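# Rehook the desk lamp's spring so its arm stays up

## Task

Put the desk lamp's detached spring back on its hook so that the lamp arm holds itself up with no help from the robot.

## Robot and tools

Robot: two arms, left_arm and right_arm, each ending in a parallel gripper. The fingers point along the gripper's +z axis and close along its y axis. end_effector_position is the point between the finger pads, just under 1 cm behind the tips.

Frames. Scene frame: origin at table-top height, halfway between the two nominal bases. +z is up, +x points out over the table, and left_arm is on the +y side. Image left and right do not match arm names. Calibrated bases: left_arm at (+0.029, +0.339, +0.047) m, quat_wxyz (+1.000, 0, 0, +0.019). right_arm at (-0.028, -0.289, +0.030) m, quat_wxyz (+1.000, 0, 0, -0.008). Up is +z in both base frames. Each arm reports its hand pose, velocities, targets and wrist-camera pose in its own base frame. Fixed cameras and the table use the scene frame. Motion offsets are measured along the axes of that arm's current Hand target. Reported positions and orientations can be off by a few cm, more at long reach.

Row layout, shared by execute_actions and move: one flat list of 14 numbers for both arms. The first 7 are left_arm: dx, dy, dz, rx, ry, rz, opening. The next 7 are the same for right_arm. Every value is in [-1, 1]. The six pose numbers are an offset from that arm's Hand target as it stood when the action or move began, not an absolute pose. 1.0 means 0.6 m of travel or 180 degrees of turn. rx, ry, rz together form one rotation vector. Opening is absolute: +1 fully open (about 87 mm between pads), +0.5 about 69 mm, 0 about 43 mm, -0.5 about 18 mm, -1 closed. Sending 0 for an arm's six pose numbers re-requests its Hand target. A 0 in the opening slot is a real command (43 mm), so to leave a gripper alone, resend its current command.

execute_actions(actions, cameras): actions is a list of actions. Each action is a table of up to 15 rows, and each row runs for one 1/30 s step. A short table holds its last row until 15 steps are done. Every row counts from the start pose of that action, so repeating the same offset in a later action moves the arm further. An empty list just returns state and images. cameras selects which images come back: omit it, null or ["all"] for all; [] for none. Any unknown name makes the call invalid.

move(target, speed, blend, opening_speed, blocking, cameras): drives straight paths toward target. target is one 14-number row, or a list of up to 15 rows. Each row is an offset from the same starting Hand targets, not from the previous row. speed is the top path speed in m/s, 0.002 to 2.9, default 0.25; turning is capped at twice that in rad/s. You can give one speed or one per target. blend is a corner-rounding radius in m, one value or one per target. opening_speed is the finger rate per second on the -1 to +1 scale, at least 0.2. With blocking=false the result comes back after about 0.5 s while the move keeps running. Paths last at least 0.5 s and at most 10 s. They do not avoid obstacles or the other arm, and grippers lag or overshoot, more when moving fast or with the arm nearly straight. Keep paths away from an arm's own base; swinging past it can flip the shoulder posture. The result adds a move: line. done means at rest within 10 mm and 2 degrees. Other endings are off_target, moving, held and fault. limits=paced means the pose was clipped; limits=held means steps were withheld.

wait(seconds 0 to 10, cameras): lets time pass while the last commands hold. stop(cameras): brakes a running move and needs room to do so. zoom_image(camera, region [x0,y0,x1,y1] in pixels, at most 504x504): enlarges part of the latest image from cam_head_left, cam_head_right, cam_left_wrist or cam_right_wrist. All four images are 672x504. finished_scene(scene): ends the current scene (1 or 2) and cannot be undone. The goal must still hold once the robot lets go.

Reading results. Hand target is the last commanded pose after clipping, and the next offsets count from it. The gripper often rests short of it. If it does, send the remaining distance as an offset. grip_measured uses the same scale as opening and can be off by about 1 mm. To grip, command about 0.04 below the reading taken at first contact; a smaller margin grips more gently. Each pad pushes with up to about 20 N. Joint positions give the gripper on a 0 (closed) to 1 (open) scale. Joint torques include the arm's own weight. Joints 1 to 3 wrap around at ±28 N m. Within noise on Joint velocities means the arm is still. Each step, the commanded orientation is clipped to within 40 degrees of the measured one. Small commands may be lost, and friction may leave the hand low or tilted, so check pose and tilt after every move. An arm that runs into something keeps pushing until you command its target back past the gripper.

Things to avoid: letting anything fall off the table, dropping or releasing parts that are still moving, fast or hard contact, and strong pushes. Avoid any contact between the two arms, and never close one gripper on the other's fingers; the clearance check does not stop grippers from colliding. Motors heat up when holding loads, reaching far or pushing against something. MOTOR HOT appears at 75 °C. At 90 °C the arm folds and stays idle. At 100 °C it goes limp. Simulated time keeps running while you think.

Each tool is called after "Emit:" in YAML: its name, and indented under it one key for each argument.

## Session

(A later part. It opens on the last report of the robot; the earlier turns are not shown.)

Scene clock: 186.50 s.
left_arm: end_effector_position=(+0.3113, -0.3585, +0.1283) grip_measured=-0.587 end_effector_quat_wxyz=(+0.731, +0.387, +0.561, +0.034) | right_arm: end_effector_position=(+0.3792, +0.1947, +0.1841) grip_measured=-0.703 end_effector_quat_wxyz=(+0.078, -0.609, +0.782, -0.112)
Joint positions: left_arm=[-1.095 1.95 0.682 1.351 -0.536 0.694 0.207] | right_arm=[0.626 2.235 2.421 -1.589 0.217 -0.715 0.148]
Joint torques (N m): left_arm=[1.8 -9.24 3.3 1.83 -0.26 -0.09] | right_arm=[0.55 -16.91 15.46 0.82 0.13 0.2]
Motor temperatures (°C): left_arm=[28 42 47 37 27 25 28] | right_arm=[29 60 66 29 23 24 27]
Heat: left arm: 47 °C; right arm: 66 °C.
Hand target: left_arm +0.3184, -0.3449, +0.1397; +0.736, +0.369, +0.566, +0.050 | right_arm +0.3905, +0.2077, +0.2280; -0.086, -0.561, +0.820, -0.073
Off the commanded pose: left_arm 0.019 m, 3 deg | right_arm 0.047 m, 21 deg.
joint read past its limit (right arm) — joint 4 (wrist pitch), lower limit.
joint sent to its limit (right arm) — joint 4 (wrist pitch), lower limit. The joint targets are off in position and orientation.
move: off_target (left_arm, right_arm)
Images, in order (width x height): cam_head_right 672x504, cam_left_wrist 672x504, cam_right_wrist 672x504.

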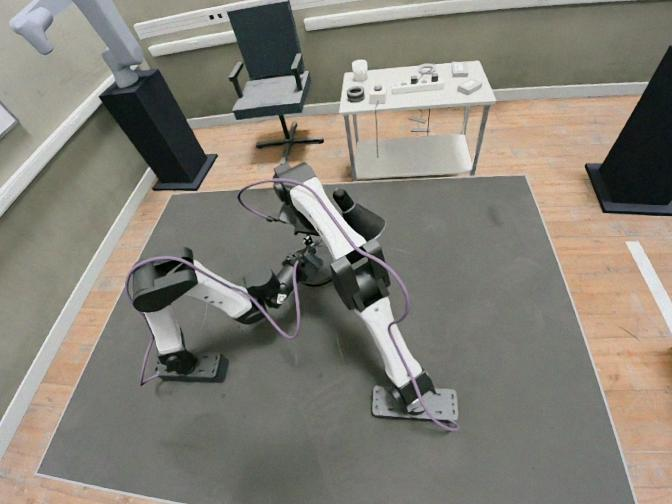

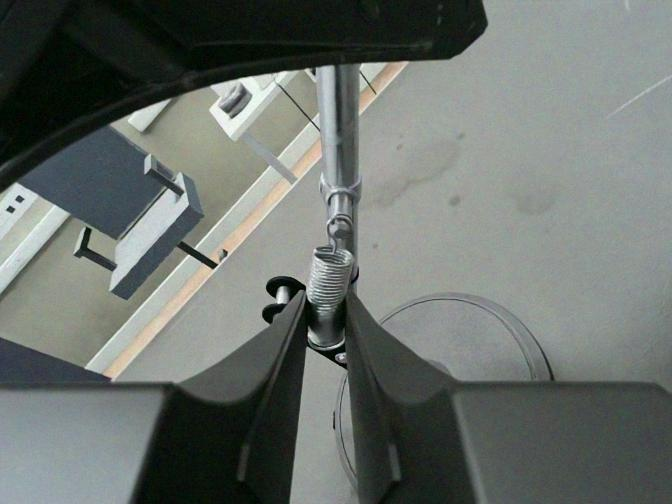

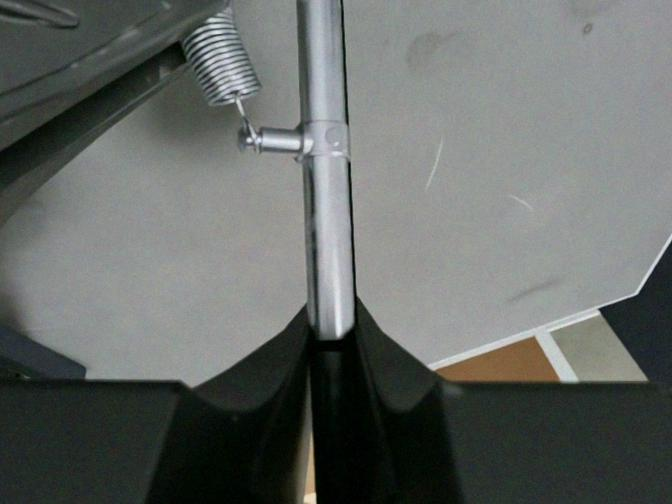

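Emit:
move:
  target: [-0.005,0.055,-0.039,0,0,0,-0.85,0,0,0.02,0,0,0,-0.76]
  speed: 0.07
  cameras: ["cam_left_wrist"]

Emit:
zoom_image:
  camera: "cam_left_wrist"
  region: [230, 230, 430, 400]

Scene clock: 199.23 s.
left_arm: end_effector_position=(+0.2974, -0.3340, +0.1392) grip_measured=-0.587 end_effector_quat_wxyz=(+0.720, +0.415, +0.556, +0.025) | right_arm: end_effector_position=(+0.3707, +0.2074, +0.1793) grip_measured=-0.707 end_effector_quat_wxyz=(+0.080, -0.606, +0.787, -0.078)
Joint positions: left_arm=[-1.077 1.781 0.561 1.262 -0.471 0.695 0.207] | right_arm=[0.635 2.237 2.421 -1.589 0.152 -0.69 0.147]
Joint torques (N m): left_arm=[2.36 -9.09 3.3 2.19 -0.63 -0.12] | right_arm=[-1.42 -15.84 13.68 0.82 0.56 0.11]
Motor temperatures (°C): left_arm=[28 45 46 37 27 25 28] | right_arm=[29 67 64 29 23 24 27]
Heat: left arm: 46 °C; right arm: 67 °C.
Hand target: left_arm +0.3083, -0.3112, +0.1599; +0.736, +0.369, +0.565, +0.049 | right_arm +0.3898, +0.2051, +0.2163; -0.086, -0.562, +0.820, -0.073
Off the commanded pose: left_arm 0.033 m, 6 deg | right_arm 0.042 m, 20 deg.
joint read past its limit (right arm) — joint 4 (wrist pitch), lower limit.
joint sent to its limit (right arm) — joint 4 (wrist pitch), lower limit. The joint targets are off in orientation, not in position.
move: off_target (left_arm, right_arm)

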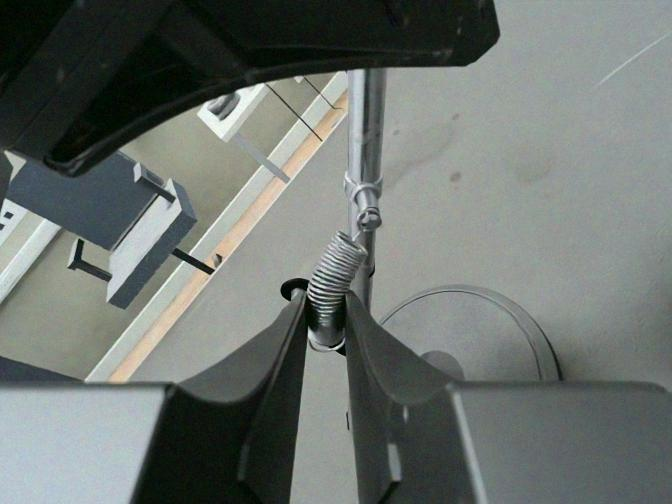

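Scaled by 2.520 from the camera's image (finer frame: 960x720).

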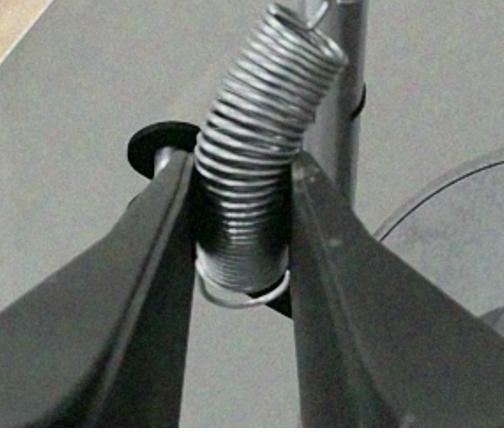

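Emit:
move:
  target: [0.055,0.08,-0.031,0,0,0.09,-0.85,0,0,0,0,0,0,-0.76]
  speed: 0.07
  cameras: ["cam_left_wrist"]

Emit:
zoom_image:
  camera: "cam_left_wrist"
  region: [230, 230, 430, 400]

Scene clock: 215.33 s.
left_arm: end_effector_position=(+0.2957, -0.2987, +0.1404) grip_measured=-0.588 end_effector_quat_wxyz=(+0.711, +0.511, +0.476, +0.078) | right_arm: end_effector_position=(+0.3671, +0.2262, +0.1730) grip_measured=-0.708 end_effector_quat_wxyz=(+0.093, -0.606, +0.789, -0.042)
Joint positions: left_arm=[-0.978 1.68 0.406 1.299 -0.265 0.937 0.206] | right_arm=[0.646 2.245 2.421 -1.56 0.082 -0.671 0.146]
Joint torques (N m): left_arm=[4.98 -7.73 2.33 2.43 -1.37 0.08] | right_arm=[-3.08 -17.35 13.38 0.57 1.06 0.07]
Motor temperatures (°C): left_arm=[28 47 45 38 28 25 28] | right_arm=[29 65 62 29 24 24 27]
Heat: left arm: 47 °C; right arm: 65 °C.
Hand target: left_arm +0.3205, -0.2512, +0.1607; +0.722, +0.445, +0.508, +0.153 | right_arm +0.3898, +0.2051, +0.2163; -0.086, -0.561, +0.820, -0.074
Off the commanded pose: left_arm 0.057 m, 12 deg | right_arm 0.053 m, 22 deg.
joint sent to its limit (right arm) — joint 4 (wrist pitch), lower limit. The joint targets are off in position and orientation.
move: off_target (left_arm, right_arm)

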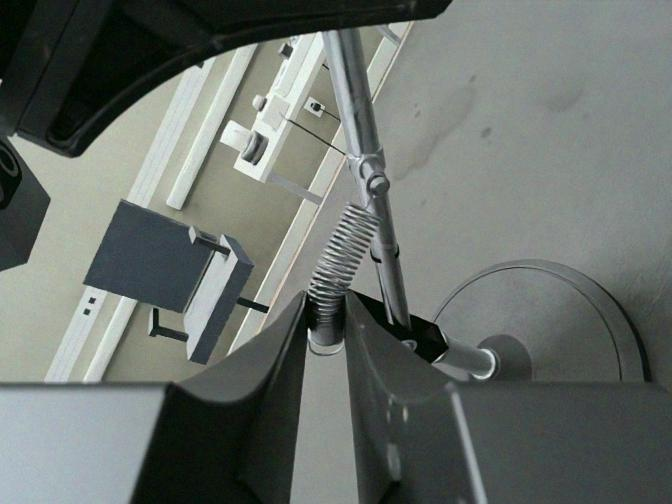

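Scaled by 2.520 from the camera's image (finer frame: 960x720).

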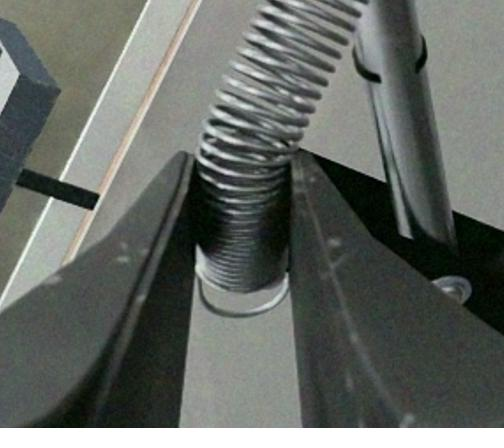

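Emit:
zoom_image:
  camera: "cam_left_wrist"
  region: [300, 270, 500, 390]

Emit:
zoom_image:
  camera: "cam_head_right"
  region: [200, 160, 420, 330]

Scaled by 2.520 from the camera's image (finer frame: 960x720).

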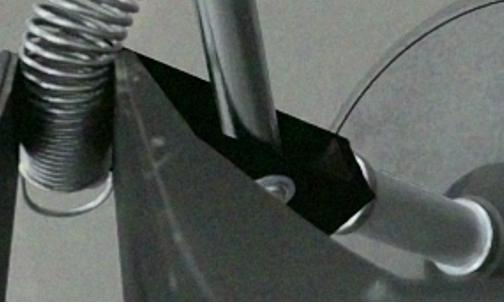

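This scene's latest camera images include none from cam_head_right. They are from: cam_left_wrist. cam_head_right's image comes with the result of a call that names it in "cameras".

Emit:
wait:
  seconds: 0

Emit:
zoom_image:
  camera: "cam_head_left"
  region: [240, 160, 400, 310]

Emit:
zoom_image:
  camera: "cam_head_right"
  region: [240, 160, 400, 310]

Scene clock: 233.83 s.
left_arm: end_effector_position=(+0.2956, -0.2987, +0.1404) grip_measured=-0.588 end_effector_quat_wxyz=(+0.711, +0.512, +0.475, +0.078) | right_arm: end_effector_position=(+0.3670, +0.2263, +0.1730) grip_measured=-0.708 end_effector_quat_wxyz=(+0.093, -0.606, +0.789, -0.042)
Joint positions: left_arm=[-0.978 1.68 0.406 1.299 -0.264 0.938 0.206] | right_arm=[0.646 2.245 2.421 -1.56 0.082 -0.671 0.146]
Joint torques (N m): left_arm=[4.97 -7.73 2.36 2.43 -1.37 0.07] | right_arm=[-3.08 -17.33 13.37 0.57 1.06 0.07]
Motor temperatures (°C): left_arm=[29 48 44 38 30 25 28] | right_arm=[29 72 61 28 24 24 27]
Heat: left arm: 48 °C; right arm: 72 °C.
Hand target: left_arm +0.3204, -0.2512, +0.1606; +0.722, +0.445, +0.508, +0.153 | right_arm +0.3898, +0.2051, +0.2163; -0.086, -0.561, +0.820, -0.073
Tool commands: left_gripper/opening=-0.85 right_gripper/opening=-0.76
Off the commanded pose: left_arm 0.057 m, 12 deg | right_arm 0.053 m, 22 deg.

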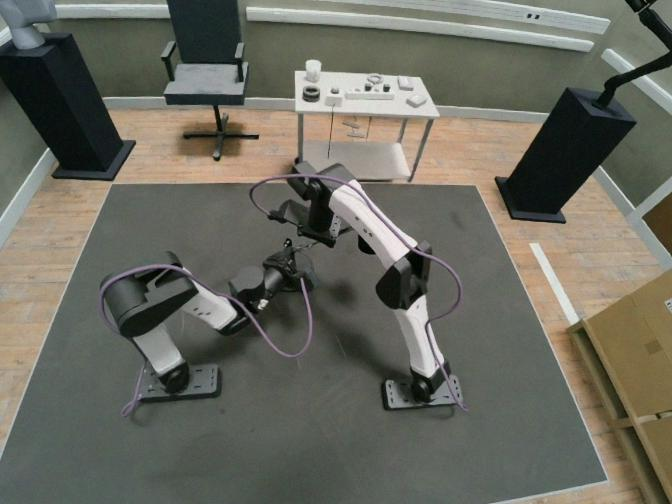

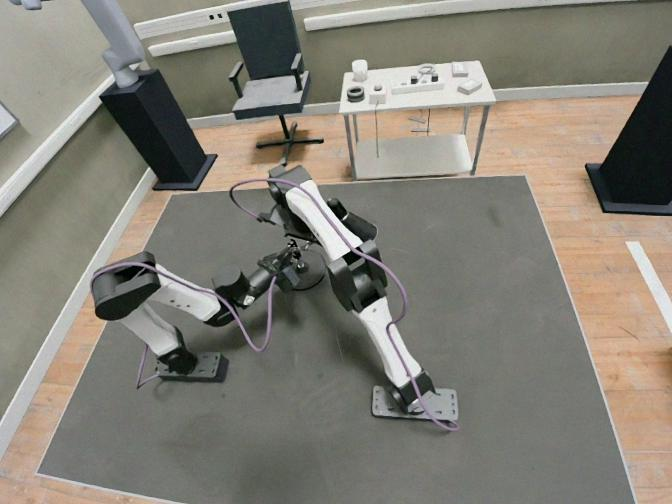

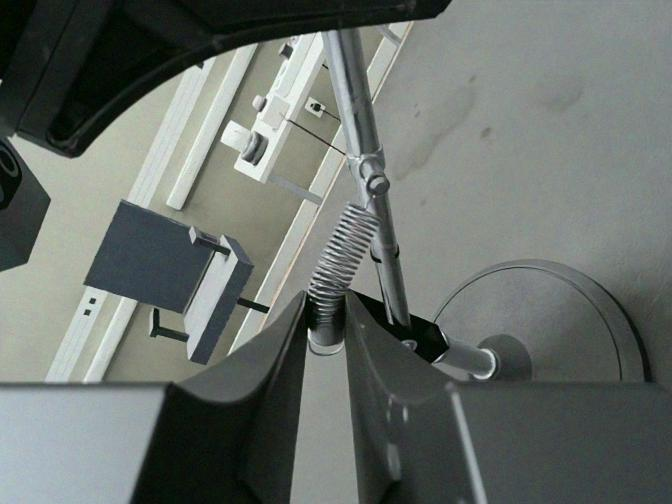

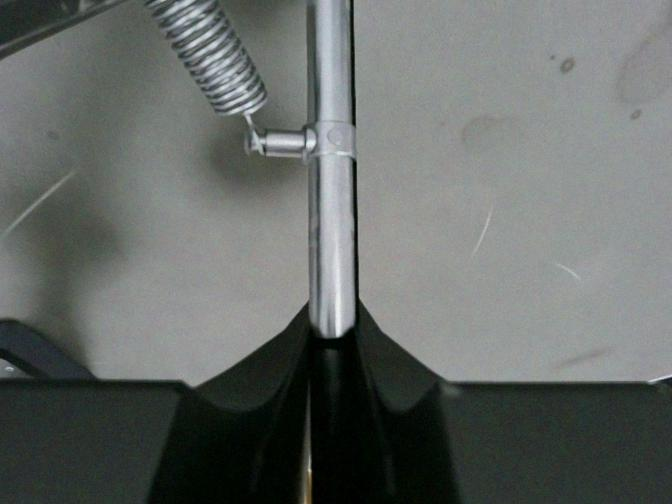

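Scaled by 3.150 from the camera's image (finer frame: 960x720).

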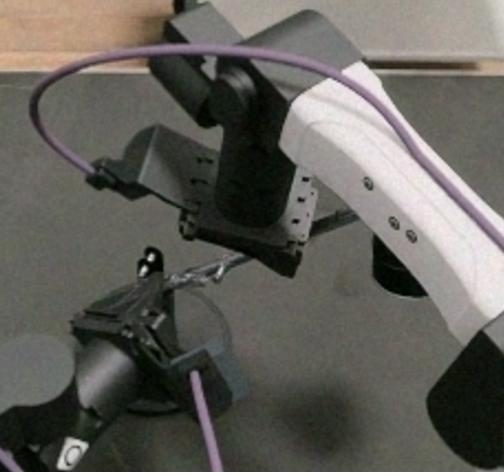

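Scaled by 3.150 from the camera's image (finer frame: 960x720).

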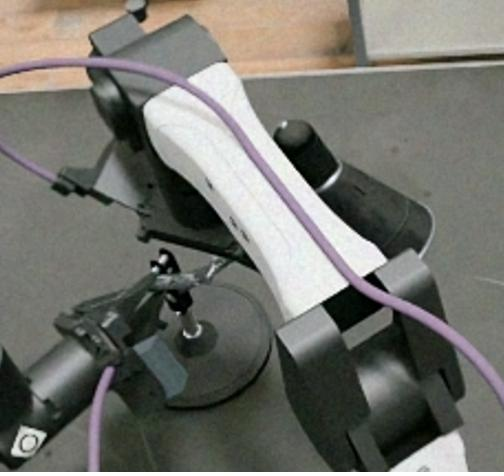

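Emit:
move:
  target: [-0.065,-0.068,-0.032,0,0,0,-0.85,-0.022,0.033,0.032,0,0,0,-0.76]
  speed: 0.07

Emit:
zoom_image:
  camera: "cam_left_wrist"
  region: [230, 200, 430, 400]

Scene clock: 248.47 s.
left_arm: end_effector_position=(+0.2751, -0.3016, +0.1397) grip_measured=-0.589 end_effector_quat_wxyz=(+0.710, +0.478, +0.499, +0.132) | right_arm: end_effector_position=(+0.3580, +0.2357, +0.1714) grip_measured=-0.708 end_effector_quat_wxyz=(+0.090, -0.598, +0.796, -0.039)
Joint positions: left_arm=[-1.134 1.735 0.422 1.365 -0.554 0.976 0.205] | right_arm=[0.672 2.248 2.421 -1.566 0.082 -0.623 0.146]
Joint torques (N m): left_arm=[-0.61 -4.89 3.62 2.42 -0.67 -0.06] | right_arm=[-1.94 -14.79 9.77 0.62 0.96 0.11]
Motor temperatures (°C): left_arm=[29 48 43 39 30 25 28] | right_arm=[29 74 60 28 24 24 27]
Heat: left arm: 48 °C; right arm: 74 °C. Fold the right arm in close to its base, or ease its load, before you think long.
Hand target: left_arm +0.2773, -0.2908, +0.1498; +0.722, +0.445, +0.508, +0.153 | right_arm +0.3749, +0.2201, +0.1941; -0.086, -0.562, +0.820, -0.074
Off the commanded pose: left_arm 0.015 m, 5 deg | right_arm 0.032 m, 21 deg.
MOTOR HOT: joint 2 (shoulder) of the right arm reports 74 °C; the controller's stop level is 90 °C. To cool a motor, set the load down, stop pushing, or move to a pose that needs little force.
joint read past its limit (right arm) — joint 4 (wrist pitch), lower limit.
joint sent to its limit (right arm) — joint 4 (wrist pitch), lower limit. The joint targets are off in orientation, not in position.
move: off_target (left_arm, right_arm)

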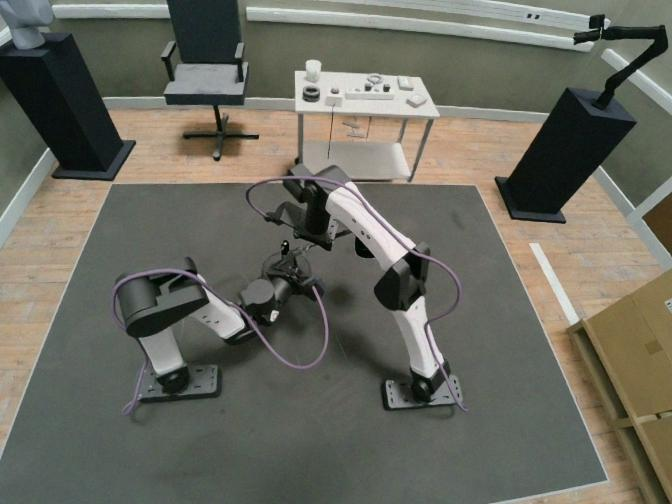

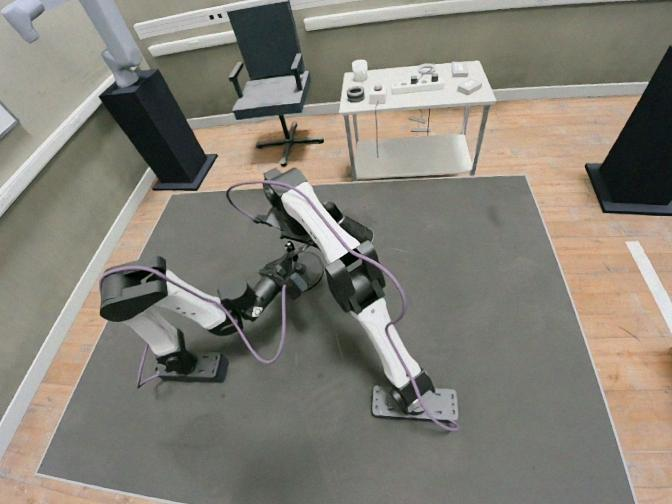

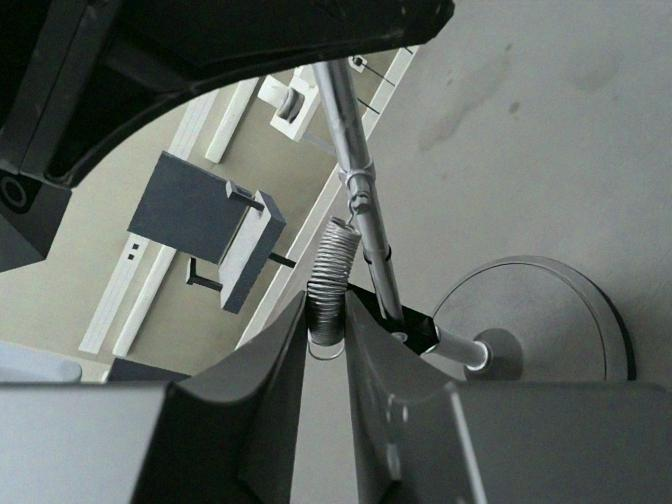

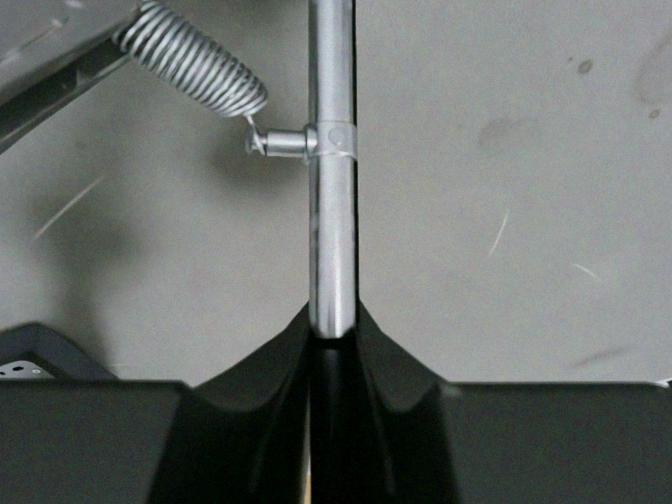

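Scaled by 2.520 from the camera's image (finer frame: 960x720).

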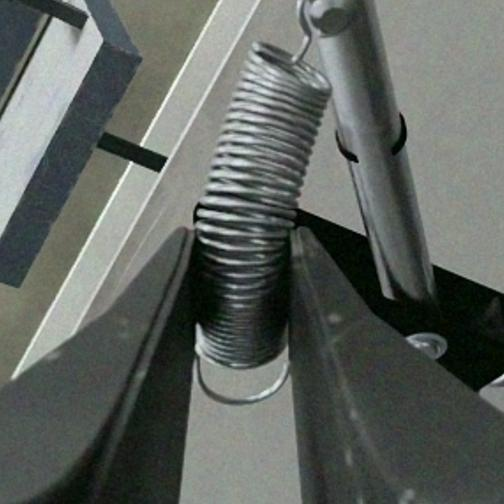

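Emit:
move:
  target:
    - [0,0,0,0,0,0,0,0,0,0.02,0,0,0,-0.76]
    - [0,0,-0.17,0,0,0,0,0,0,0.02,0,0,0,-0.76]
  speed: 0.12
  opening_speed: 0.6

Emit:
zoom_image:
  camera: "cam_left_wrist"
  region: [180, 0, 520, 300]

Scene clock: 258.57 s.
left_arm: end_effector_position=(+0.1906, -0.2408, +0.1229) grip_measured=+0.000 end_effector_quat_wxyz=(+0.691, +0.485, +0.507, +0.174) | right_arm: end_effector_position=(+0.3584, +0.2340, +0.1701) grip_measured=-0.708 end_effector_quat_wxyz=(+0.086, -0.596, +0.797, -0.044)
Joint positions: left_arm=[-1.462 1.595 0.129 1.494 -0.945 1.032 0.5] | right_arm=[0.672 2.252 2.421 -1.569 0.092 -0.62 0.146]
Joint torques (N m): left_arm=[-0.65 -4.75 3.08 2.6 -0.1 -0.14] | right_arm=[-2.3 -13.49 7.82 0.64 0.86 0.08]
Motor temperatures (°C): left_arm=[28 46 43 39 29 25 28] | right_arm=[29 71 59 28 24 24 27]
Heat: left arm: 46 °C; right arm: 71 °C.
Hand target: left_arm +0.1886, -0.2412, +0.1409; +0.722, +0.445, +0.508, +0.153 | right_arm +0.3742, +0.2175, +0.1823; -0.086, -0.562, +0.820, -0.073
Off the commanded pose: left_arm 0.018 m, 6 deg | right_arm 0.026 m, 21 deg.
MOTOR HOT: cleared for the motors of the right arm.
joint read past its limit (right arm) — joint 4 (wrist pitch), lower limit.
joint sent to its limit (left arm) — joint 4 (wrist pitch), upper limit. The joint targets still meet the commanded pose.
joint sent to its limit (right arm) — joint 4 (wrist pitch), lower limit. The joint targets are off in orientation, not in position.
move: off_target (left_arm, right_arm)

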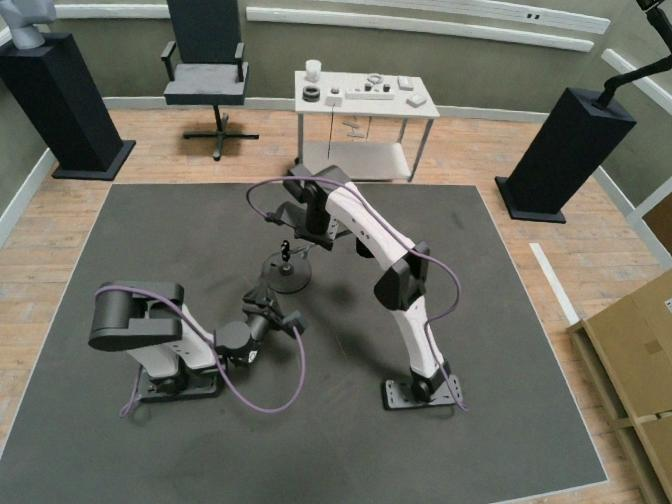

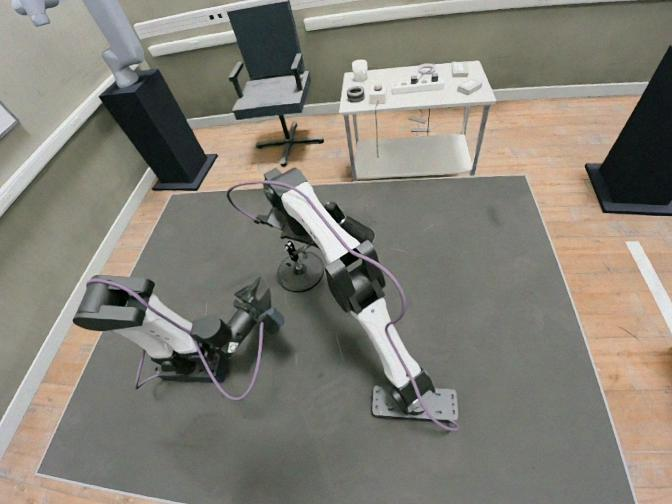

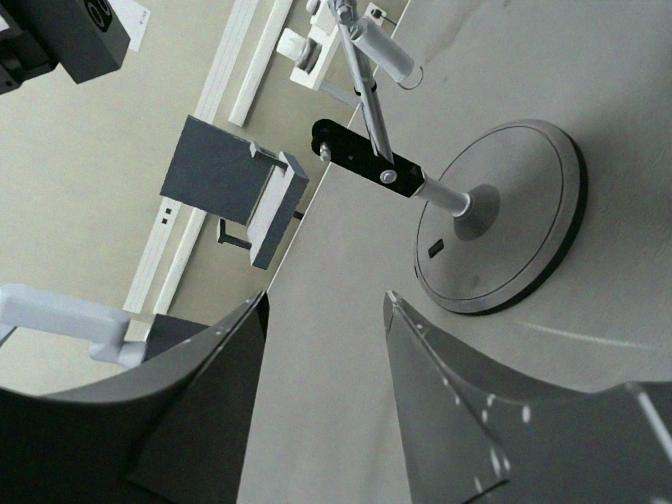

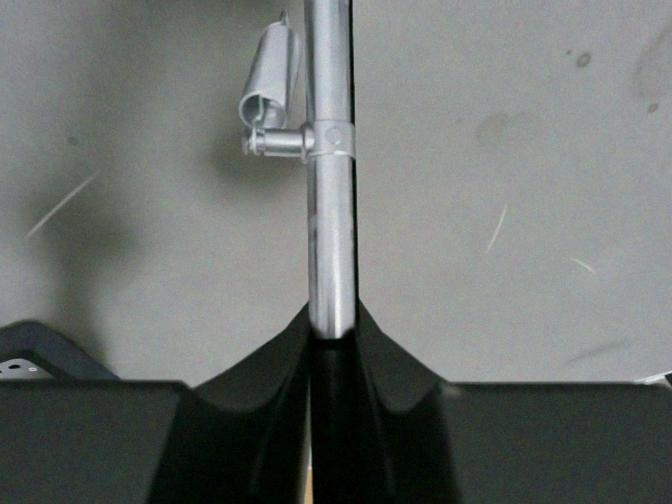

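Scaled by 1.482 from the camera's image (finer frame: 960x720).

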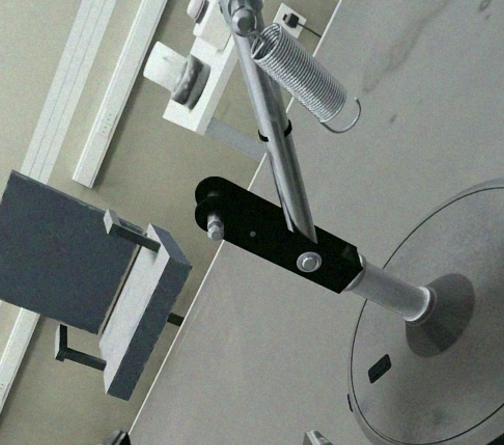

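Emit:
move:
  target: [0,0,0,0,0,0,0,-0.055,0.032,-0.056,0,0.05,0,-0.735]
  speed: 0.08
  cameras: ["cam_left_wrist"]

Emit:
zoom_image:
  camera: "cam_left_wrist"
  region: [180, 0, 520, 300]

Scene clock: 269.63 s.
left_arm: end_effector_position=(+0.1907, -0.2404, +0.1252) grip_measured=+0.000 end_effector_quat_wxyz=(+0.694, +0.481, +0.507, +0.173) | right_arm: end_effector_position=(+0.3583, +0.2526, +0.1815) grip_measured=-0.697 end_effector_quat_wxyz=(+0.105, -0.619, +0.771, -0.111)
Joint positions: left_arm=[-1.462 1.585 0.129 1.494 -0.946 1.033 0.5] | right_arm=[0.763 2.29 2.502 -1.588 0.239 -0.614 0.152]
Joint torques (N m): left_arm=[-0.69 -4.04 3.12 2.6 -0.09 -0.13] | right_arm=[0.73 -13.81 13.04 0.86 0.6 0.25]
Motor temperatures (°C): left_arm=[28 45 43 41 29 25 28] | right_arm=[29 70 58 28 24 24 27]
Heat: left arm: 45 °C; right arm: 70 °C.
Hand target: left_arm +0.1886, -0.2412, +0.1408; +0.722, +0.445, +0.508, +0.153 | right_arm +0.3699, +0.2616, +0.2074; -0.150, -0.554, +0.810, -0.117
Off the commanded pose: left_arm 0.016 m, 6 deg | right_arm 0.030 m, 31 deg.
joint read past its limit (right arm) — joint 4 (wrist pitch), lower limit.
joint sent to its limit (left arm) — joint 4 (wrist pitch), upper limit. The joint targets still meet the commanded pose.
joint sent to its limit (right arm) — joint 4 (wrist pitch), lower limit. The joint targets are off in orientation, not in position.
move: off_target (left_arm, right_arm)

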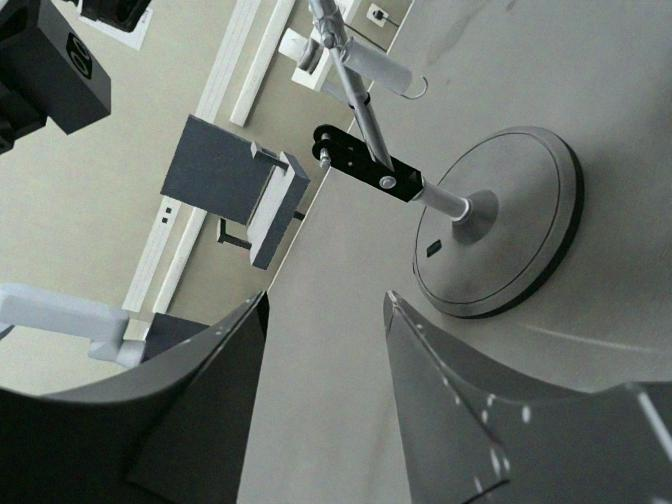

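Scaled by 1.482 from the camera's image (finer frame: 960x720).

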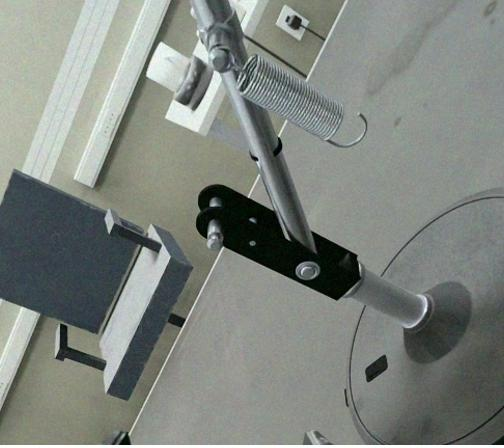

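Emit:
move:
  target: [0,0,0,0,0,0,0,-0.052,0.01,-0.022,0,0.04,0,-0.735]
  speed: 0.08
  cameras: ["cam_left_wrist","cam_head_right"]

Emit:
zoom_image:
  camera: "cam_left_wrist"
  region: [180, 0, 520, 300]

Scene clock: 278.87 s.
left_arm: end_effector_position=(+0.1907, -0.2403, +0.1252) grip_measured=+0.000 end_effector_quat_wxyz=(+0.694, +0.481, +0.507, +0.173) | right_arm: end_effector_position=(+0.3693, +0.2830, +0.1825) grip_measured=-0.694 end_effector_quat_wxyz=(+0.139, -0.631, +0.747, -0.157)
Joint positions: left_arm=[-1.462 1.585 0.129 1.494 -0.947 1.034 0.5] | right_arm=[0.831 2.394 2.658 -1.588 0.346 -0.616 0.153]
Joint torques (N m): left_arm=[-0.69 -4.05 3.14 2.6 -0.08 -0.13] | right_arm=[1.11 -14.34 12.71 0.94 0.48 -0.01]
Motor temperatures (°C): left_arm=[28 44 43 42 28 25 27] | right_arm=[29 69 60 28 24 24 27]
Heat: left arm: 44 °C; right arm: 69 °C.
Hand target: left_arm +0.1886, -0.2412, +0.1408; +0.722, +0.445, +0.508, +0.153 | right_arm +0.3765, +0.2953, +0.2079; -0.194, -0.548, +0.800, -0.152
Off the commanded pose: left_arm 0.016 m, 6 deg | right_arm 0.029 m, 41 deg; orientation clipped.
joint read past its limit (right arm) — joint 4 (wrist pitch), lower limit.
joint sent to its limit (left arm) — joint 4 (wrist pitch), upper limit. The joint targets still meet the commanded pose.
joint sent to its limit (right arm) — joint 4 (wrist pitch), lower limit. The joint targets are off in orientation, not in position.
move: off_target (left_arm, right_arm); limits=paced
Images, in order (width x height): cam_head_right 672x504, cam_left_wrist 672x504.

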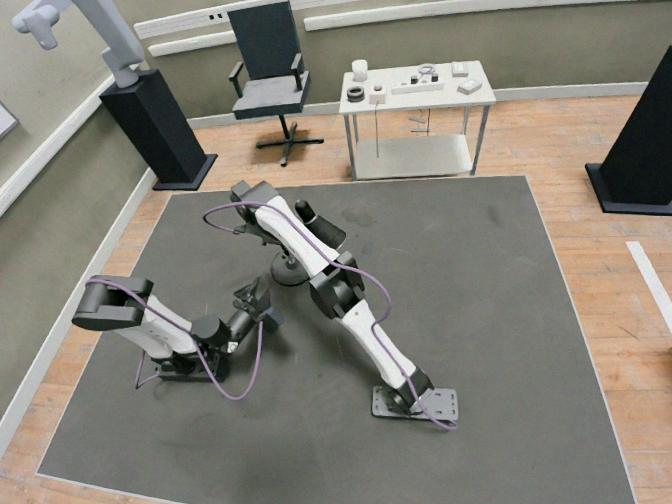

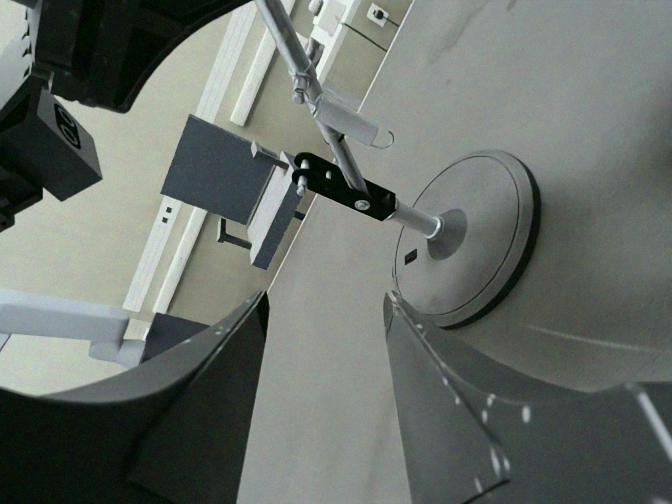

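Scaled by 1.482 from the camera's image (finer frame: 960x720).

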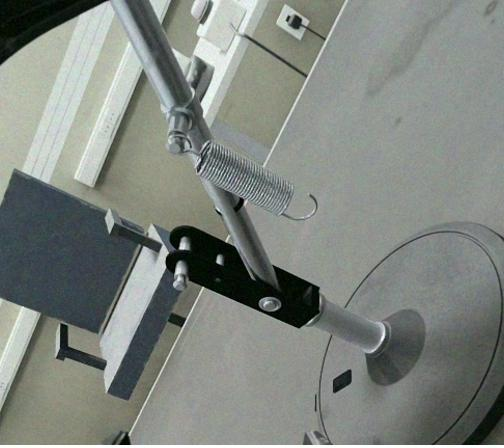

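Emit:
move:
  target: [-0.027,-0.041,0.1,-0.141,0.052,-0.273,-0.1,0,0,0,0,0,0,-0.74]
  speed: 0.15
  cameras: ["cam_left_wrist","cam_right_wrist"]

Emit:
zoom_image:
  camera: "cam_left_wrist"
  region: [200, 60, 500, 320]

Scene clock: 314.40 s.
left_arm: end_effector_position=(+0.2243, -0.2914, +0.1240) grip_measured=-0.100 end_effector_quat_wxyz=(+0.723, +0.072, +0.687, +0.010) | right_arm: end_effector_position=(+0.3692, +0.2832, +0.1824) grip_measured=-0.694 end_effector_quat_wxyz=(+0.139, -0.632, +0.747, -0.157)
Joint positions: left_arm=[-1.403 1.849 0.528 1.494 -1.308 0.285 0.45] | right_arm=[0.832 2.395 2.658 -1.588 0.346 -0.616 0.153]
Joint torques (N m): left_arm=[0.92 -4.89 5.07 2.29 -0.02 -0.27] | right_arm=[1.13 -14.35 12.71 0.94 0.48 -0.02]
Motor temperatures (°C): left_arm=[28 41 42 44 28 25 27] | right_arm=[29 64 66 28 24 24 27]
Heat: left arm: 44 °C; right arm: 66 °C.
Hand target: left_arm +0.2279, -0.2950, +0.1362; +0.755, +0.018, +0.656, -0.020 | right_arm +0.3764, +0.2954, +0.2078; -0.194, -0.548, +0.799, -0.152
Off the commanded pose: left_arm 0.013 m, 9 deg | right_arm 0.029 m, 40 deg; orientation clipped.
joint read past its limit (right arm) — joint 4 (wrist pitch), lower limit.
joint sent to its limit (left arm) — joint 4 (wrist pitch), upper limit. The joint targets are off in orientation, not in position.
joint sent to its limit (right arm) — joint 4 (wrist pitch), lower limit. The joint targets are off in orientation, not in position.
move: off_target (left_arm, right_arm); limits=paced

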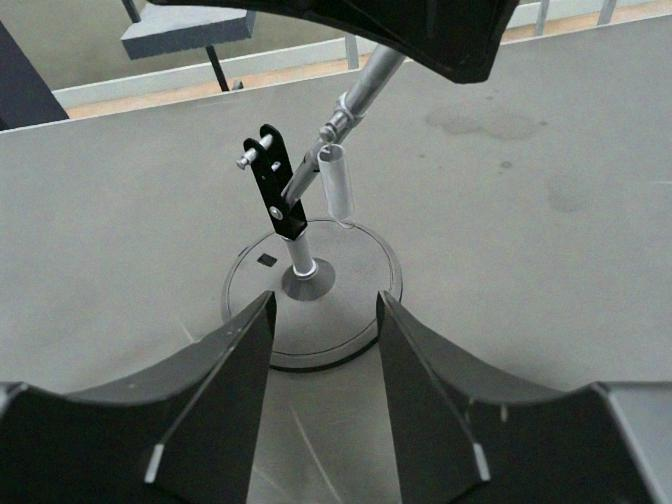

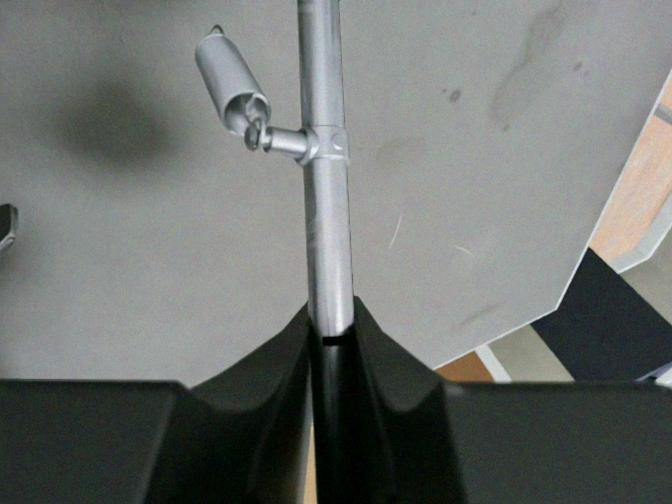

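Scaled by 1.680 from the camera's image (finer frame: 960x720).

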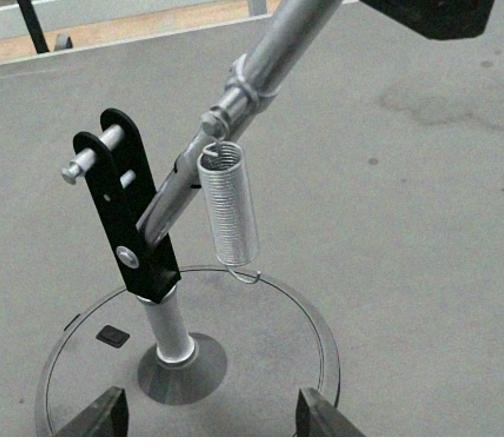

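Emit:
move:
  target: [0.022,-0.002,0.085,0.02,0,0.01,-0.2,0,0,0,0,0,0,-0.74]
  speed: 0.07

Emit:
zoom_image:
  camera: "cam_head_left"
  region: [220, 160, 400, 320]

Emit:
zoom_image:
  camera: "cam_head_right"
  region: [200, 160, 380, 320]

Scene clock: 329.43 s.
left_arm: end_effector_position=(+0.2758, -0.2919, +0.1143) grip_measured=-0.200 end_effector_quat_wxyz=(+0.728, +0.092, +0.679, +0.009) | right_arm: end_effector_position=(+0.3692, +0.2832, +0.1824) grip_measured=-0.694 end_effector_quat_wxyz=(+0.139, -0.632, +0.747, -0.157)
Joint positions: left_arm=[-1.228 1.918 0.559 1.493 -1.101 0.268 0.4] | right_arm=[0.832 2.395 2.658 -1.588 0.346 -0.616 0.153]
Joint torques (N m): left_arm=[0.81 -5.29 5 2.44 0.15 -0.27] | right_arm=[1.13 -14.37 12.71 0.94 0.48 -0.01]
Motor temperatures (°C): left_arm=[28 40 43 43 28 25 27] | right_arm=[29 63 67 28 24 24 28]
Heat: left arm: 43 °C; right arm: 67 °C.
Hand target: left_arm +0.2802, -0.2989, +0.1301; +0.754, +0.052, +0.654, -0.028 | right_arm +0.3764, +0.2954, +0.2078; -0.194, -0.548, +0.799, -0.152
Off the commanded pose: left_arm 0.018 m, 8 deg | right_arm 0.029 m, 40 deg; orientation clipped.
joint read past its limit (right arm) — joint 4 (wrist pitch), lower limit.
joint sent to its limit (left arm) — joint 4 (wrist pitch), upper limit. The joint targets still meet the commanded pose.
joint sent to its limit (right arm) — joint 4 (wrist pitch), lower limit. The joint targets are off in orientation, not in position.
move: off_target (left_arm, right_arm); limits=paced

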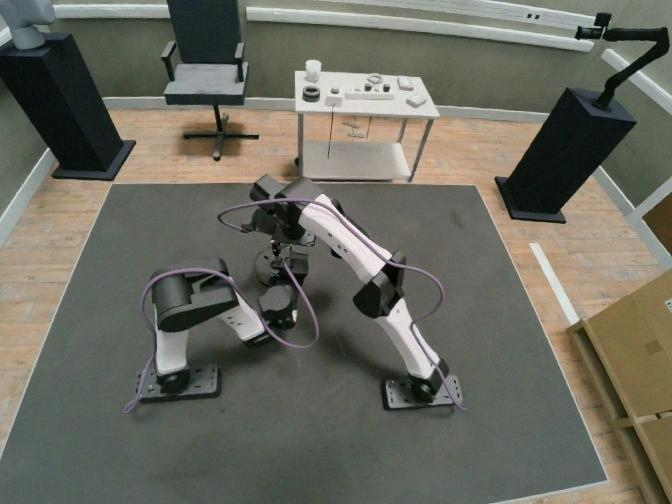

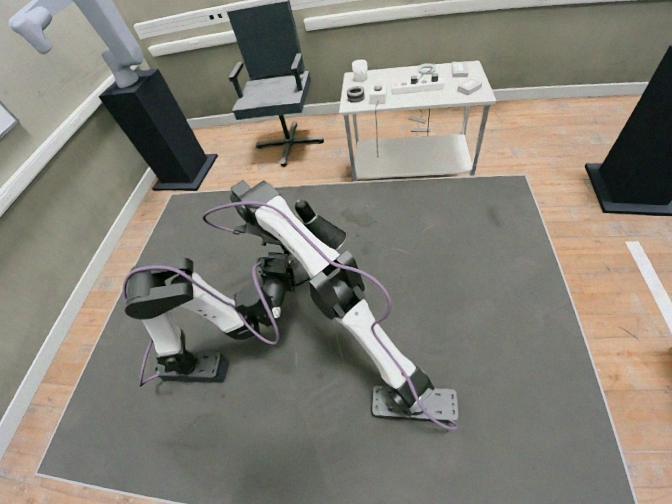

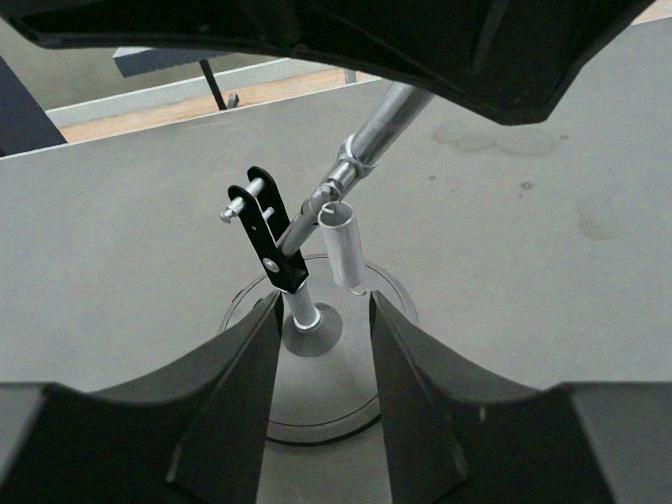

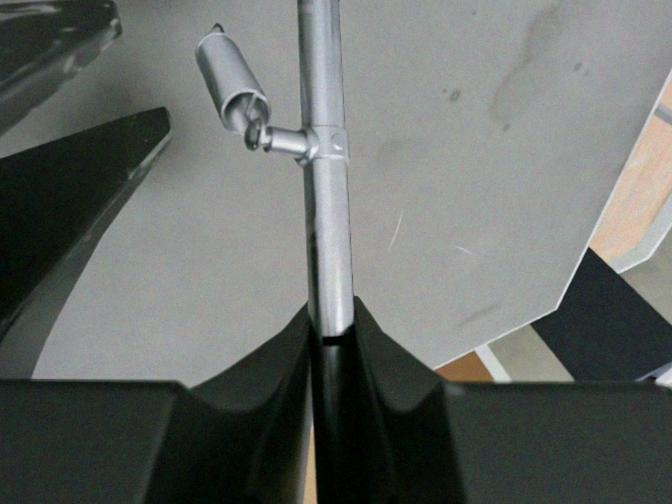

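Scaled by 2.800 from the camera's image (finer frame: 960x720).

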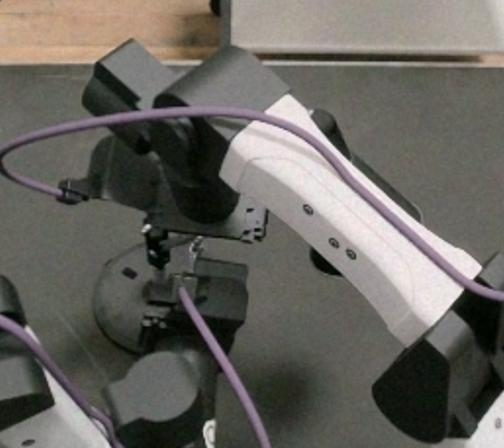

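Scaled by 2.800 from the camera's image (finer frame: 960x720).

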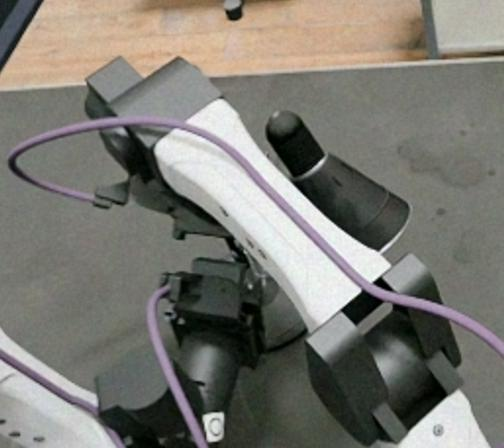

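Emit:
move:
  target:
    - [0.0,-0.009,0.04,0,0,0,-0.2,0,0,0,0,0,0,-0.74]
    - [0.0,-0.009,0.04,0,0,0,-0.8,0,0,0,0,0,0,-0.74]
  speed: 0.05
  opening_speed: 0.6
  cameras: ["cam_left_wrist","cam_right_wrist"]

Emit:
zoom_image:
  camera: "cam_left_wrist"
  region: [180, 160, 480, 400]

Scene clock: 338.57 s.
left_arm: end_effector_position=(+0.2984, -0.3016, +0.1163) grip_measured=-0.589 end_effector_quat_wxyz=(+0.734, +0.086, +0.674, +0.003) | right_arm: end_effector_position=(+0.3692, +0.2832, +0.1824) grip_measured=-0.694 end_effector_quat_wxyz=(+0.139, -0.632, +0.747, -0.157)
Joint positions: left_arm=[-1.17 1.967 0.628 1.493 -1.042 0.264 0.206] | right_arm=[0.832 2.395 2.658 -1.588 0.346 -0.616 0.153]
Joint torques (N m): left_arm=[0.85 -5.7 5.12 2.46 0.16 -0.13] | right_arm=[1.1 -14.34 12.71 0.94 0.48 -0.02]
Motor temperatures (°C): left_arm=[28 40 43 44 28 25 27] | right_arm=[29 64 67 28 24 24 28]
Heat: left arm: 44 °C; right arm: 67 °C.
Hand target: left_arm +0.3032, -0.3070, +0.1333; +0.754, +0.052, +0.654, -0.028 | right_arm +0.3764, +0.2954, +0.2078; -0.194, -0.548, +0.799, -0.152
Off the commanded pose: left_arm 0.018 m, 6 deg | right_arm 0.029 m, 40 deg; orientation clipped.
joint read past its limit (right arm) — joint 4 (wrist pitch), lower limit.
joint sent to its limit (left arm) — joint 4 (wrist pitch), upper limit. The joint targets still meet the commanded pose.
joint sent to its limit (right arm) — joint 4 (wrist pitch), lower limit. The joint targets are off in orientation, not in position.
move: off_target (left_arm, right_arm); target 2's new opening was sent with left_arm's hand 0.019 m and 6 deg from that target; limits=paced

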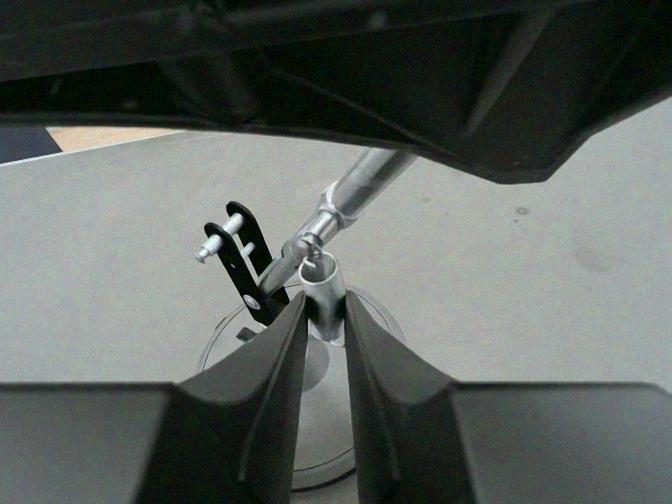

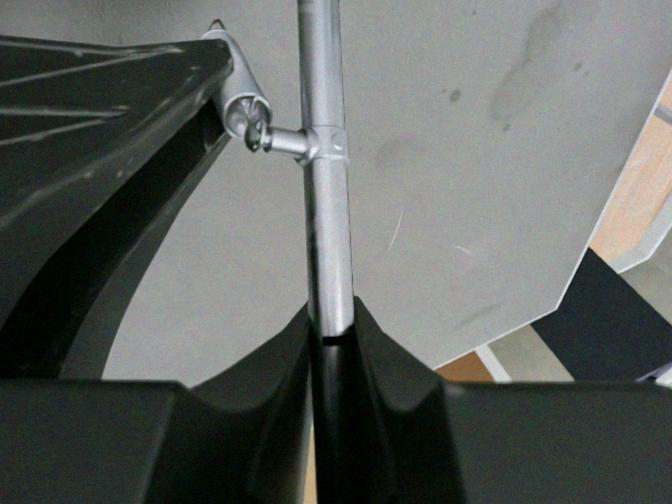

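Scaled by 1.680 from the camera's image (finer frame: 960x720).

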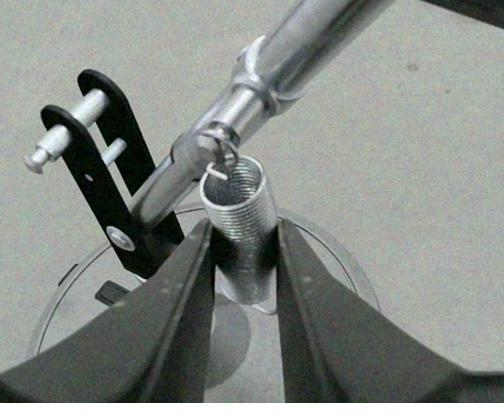

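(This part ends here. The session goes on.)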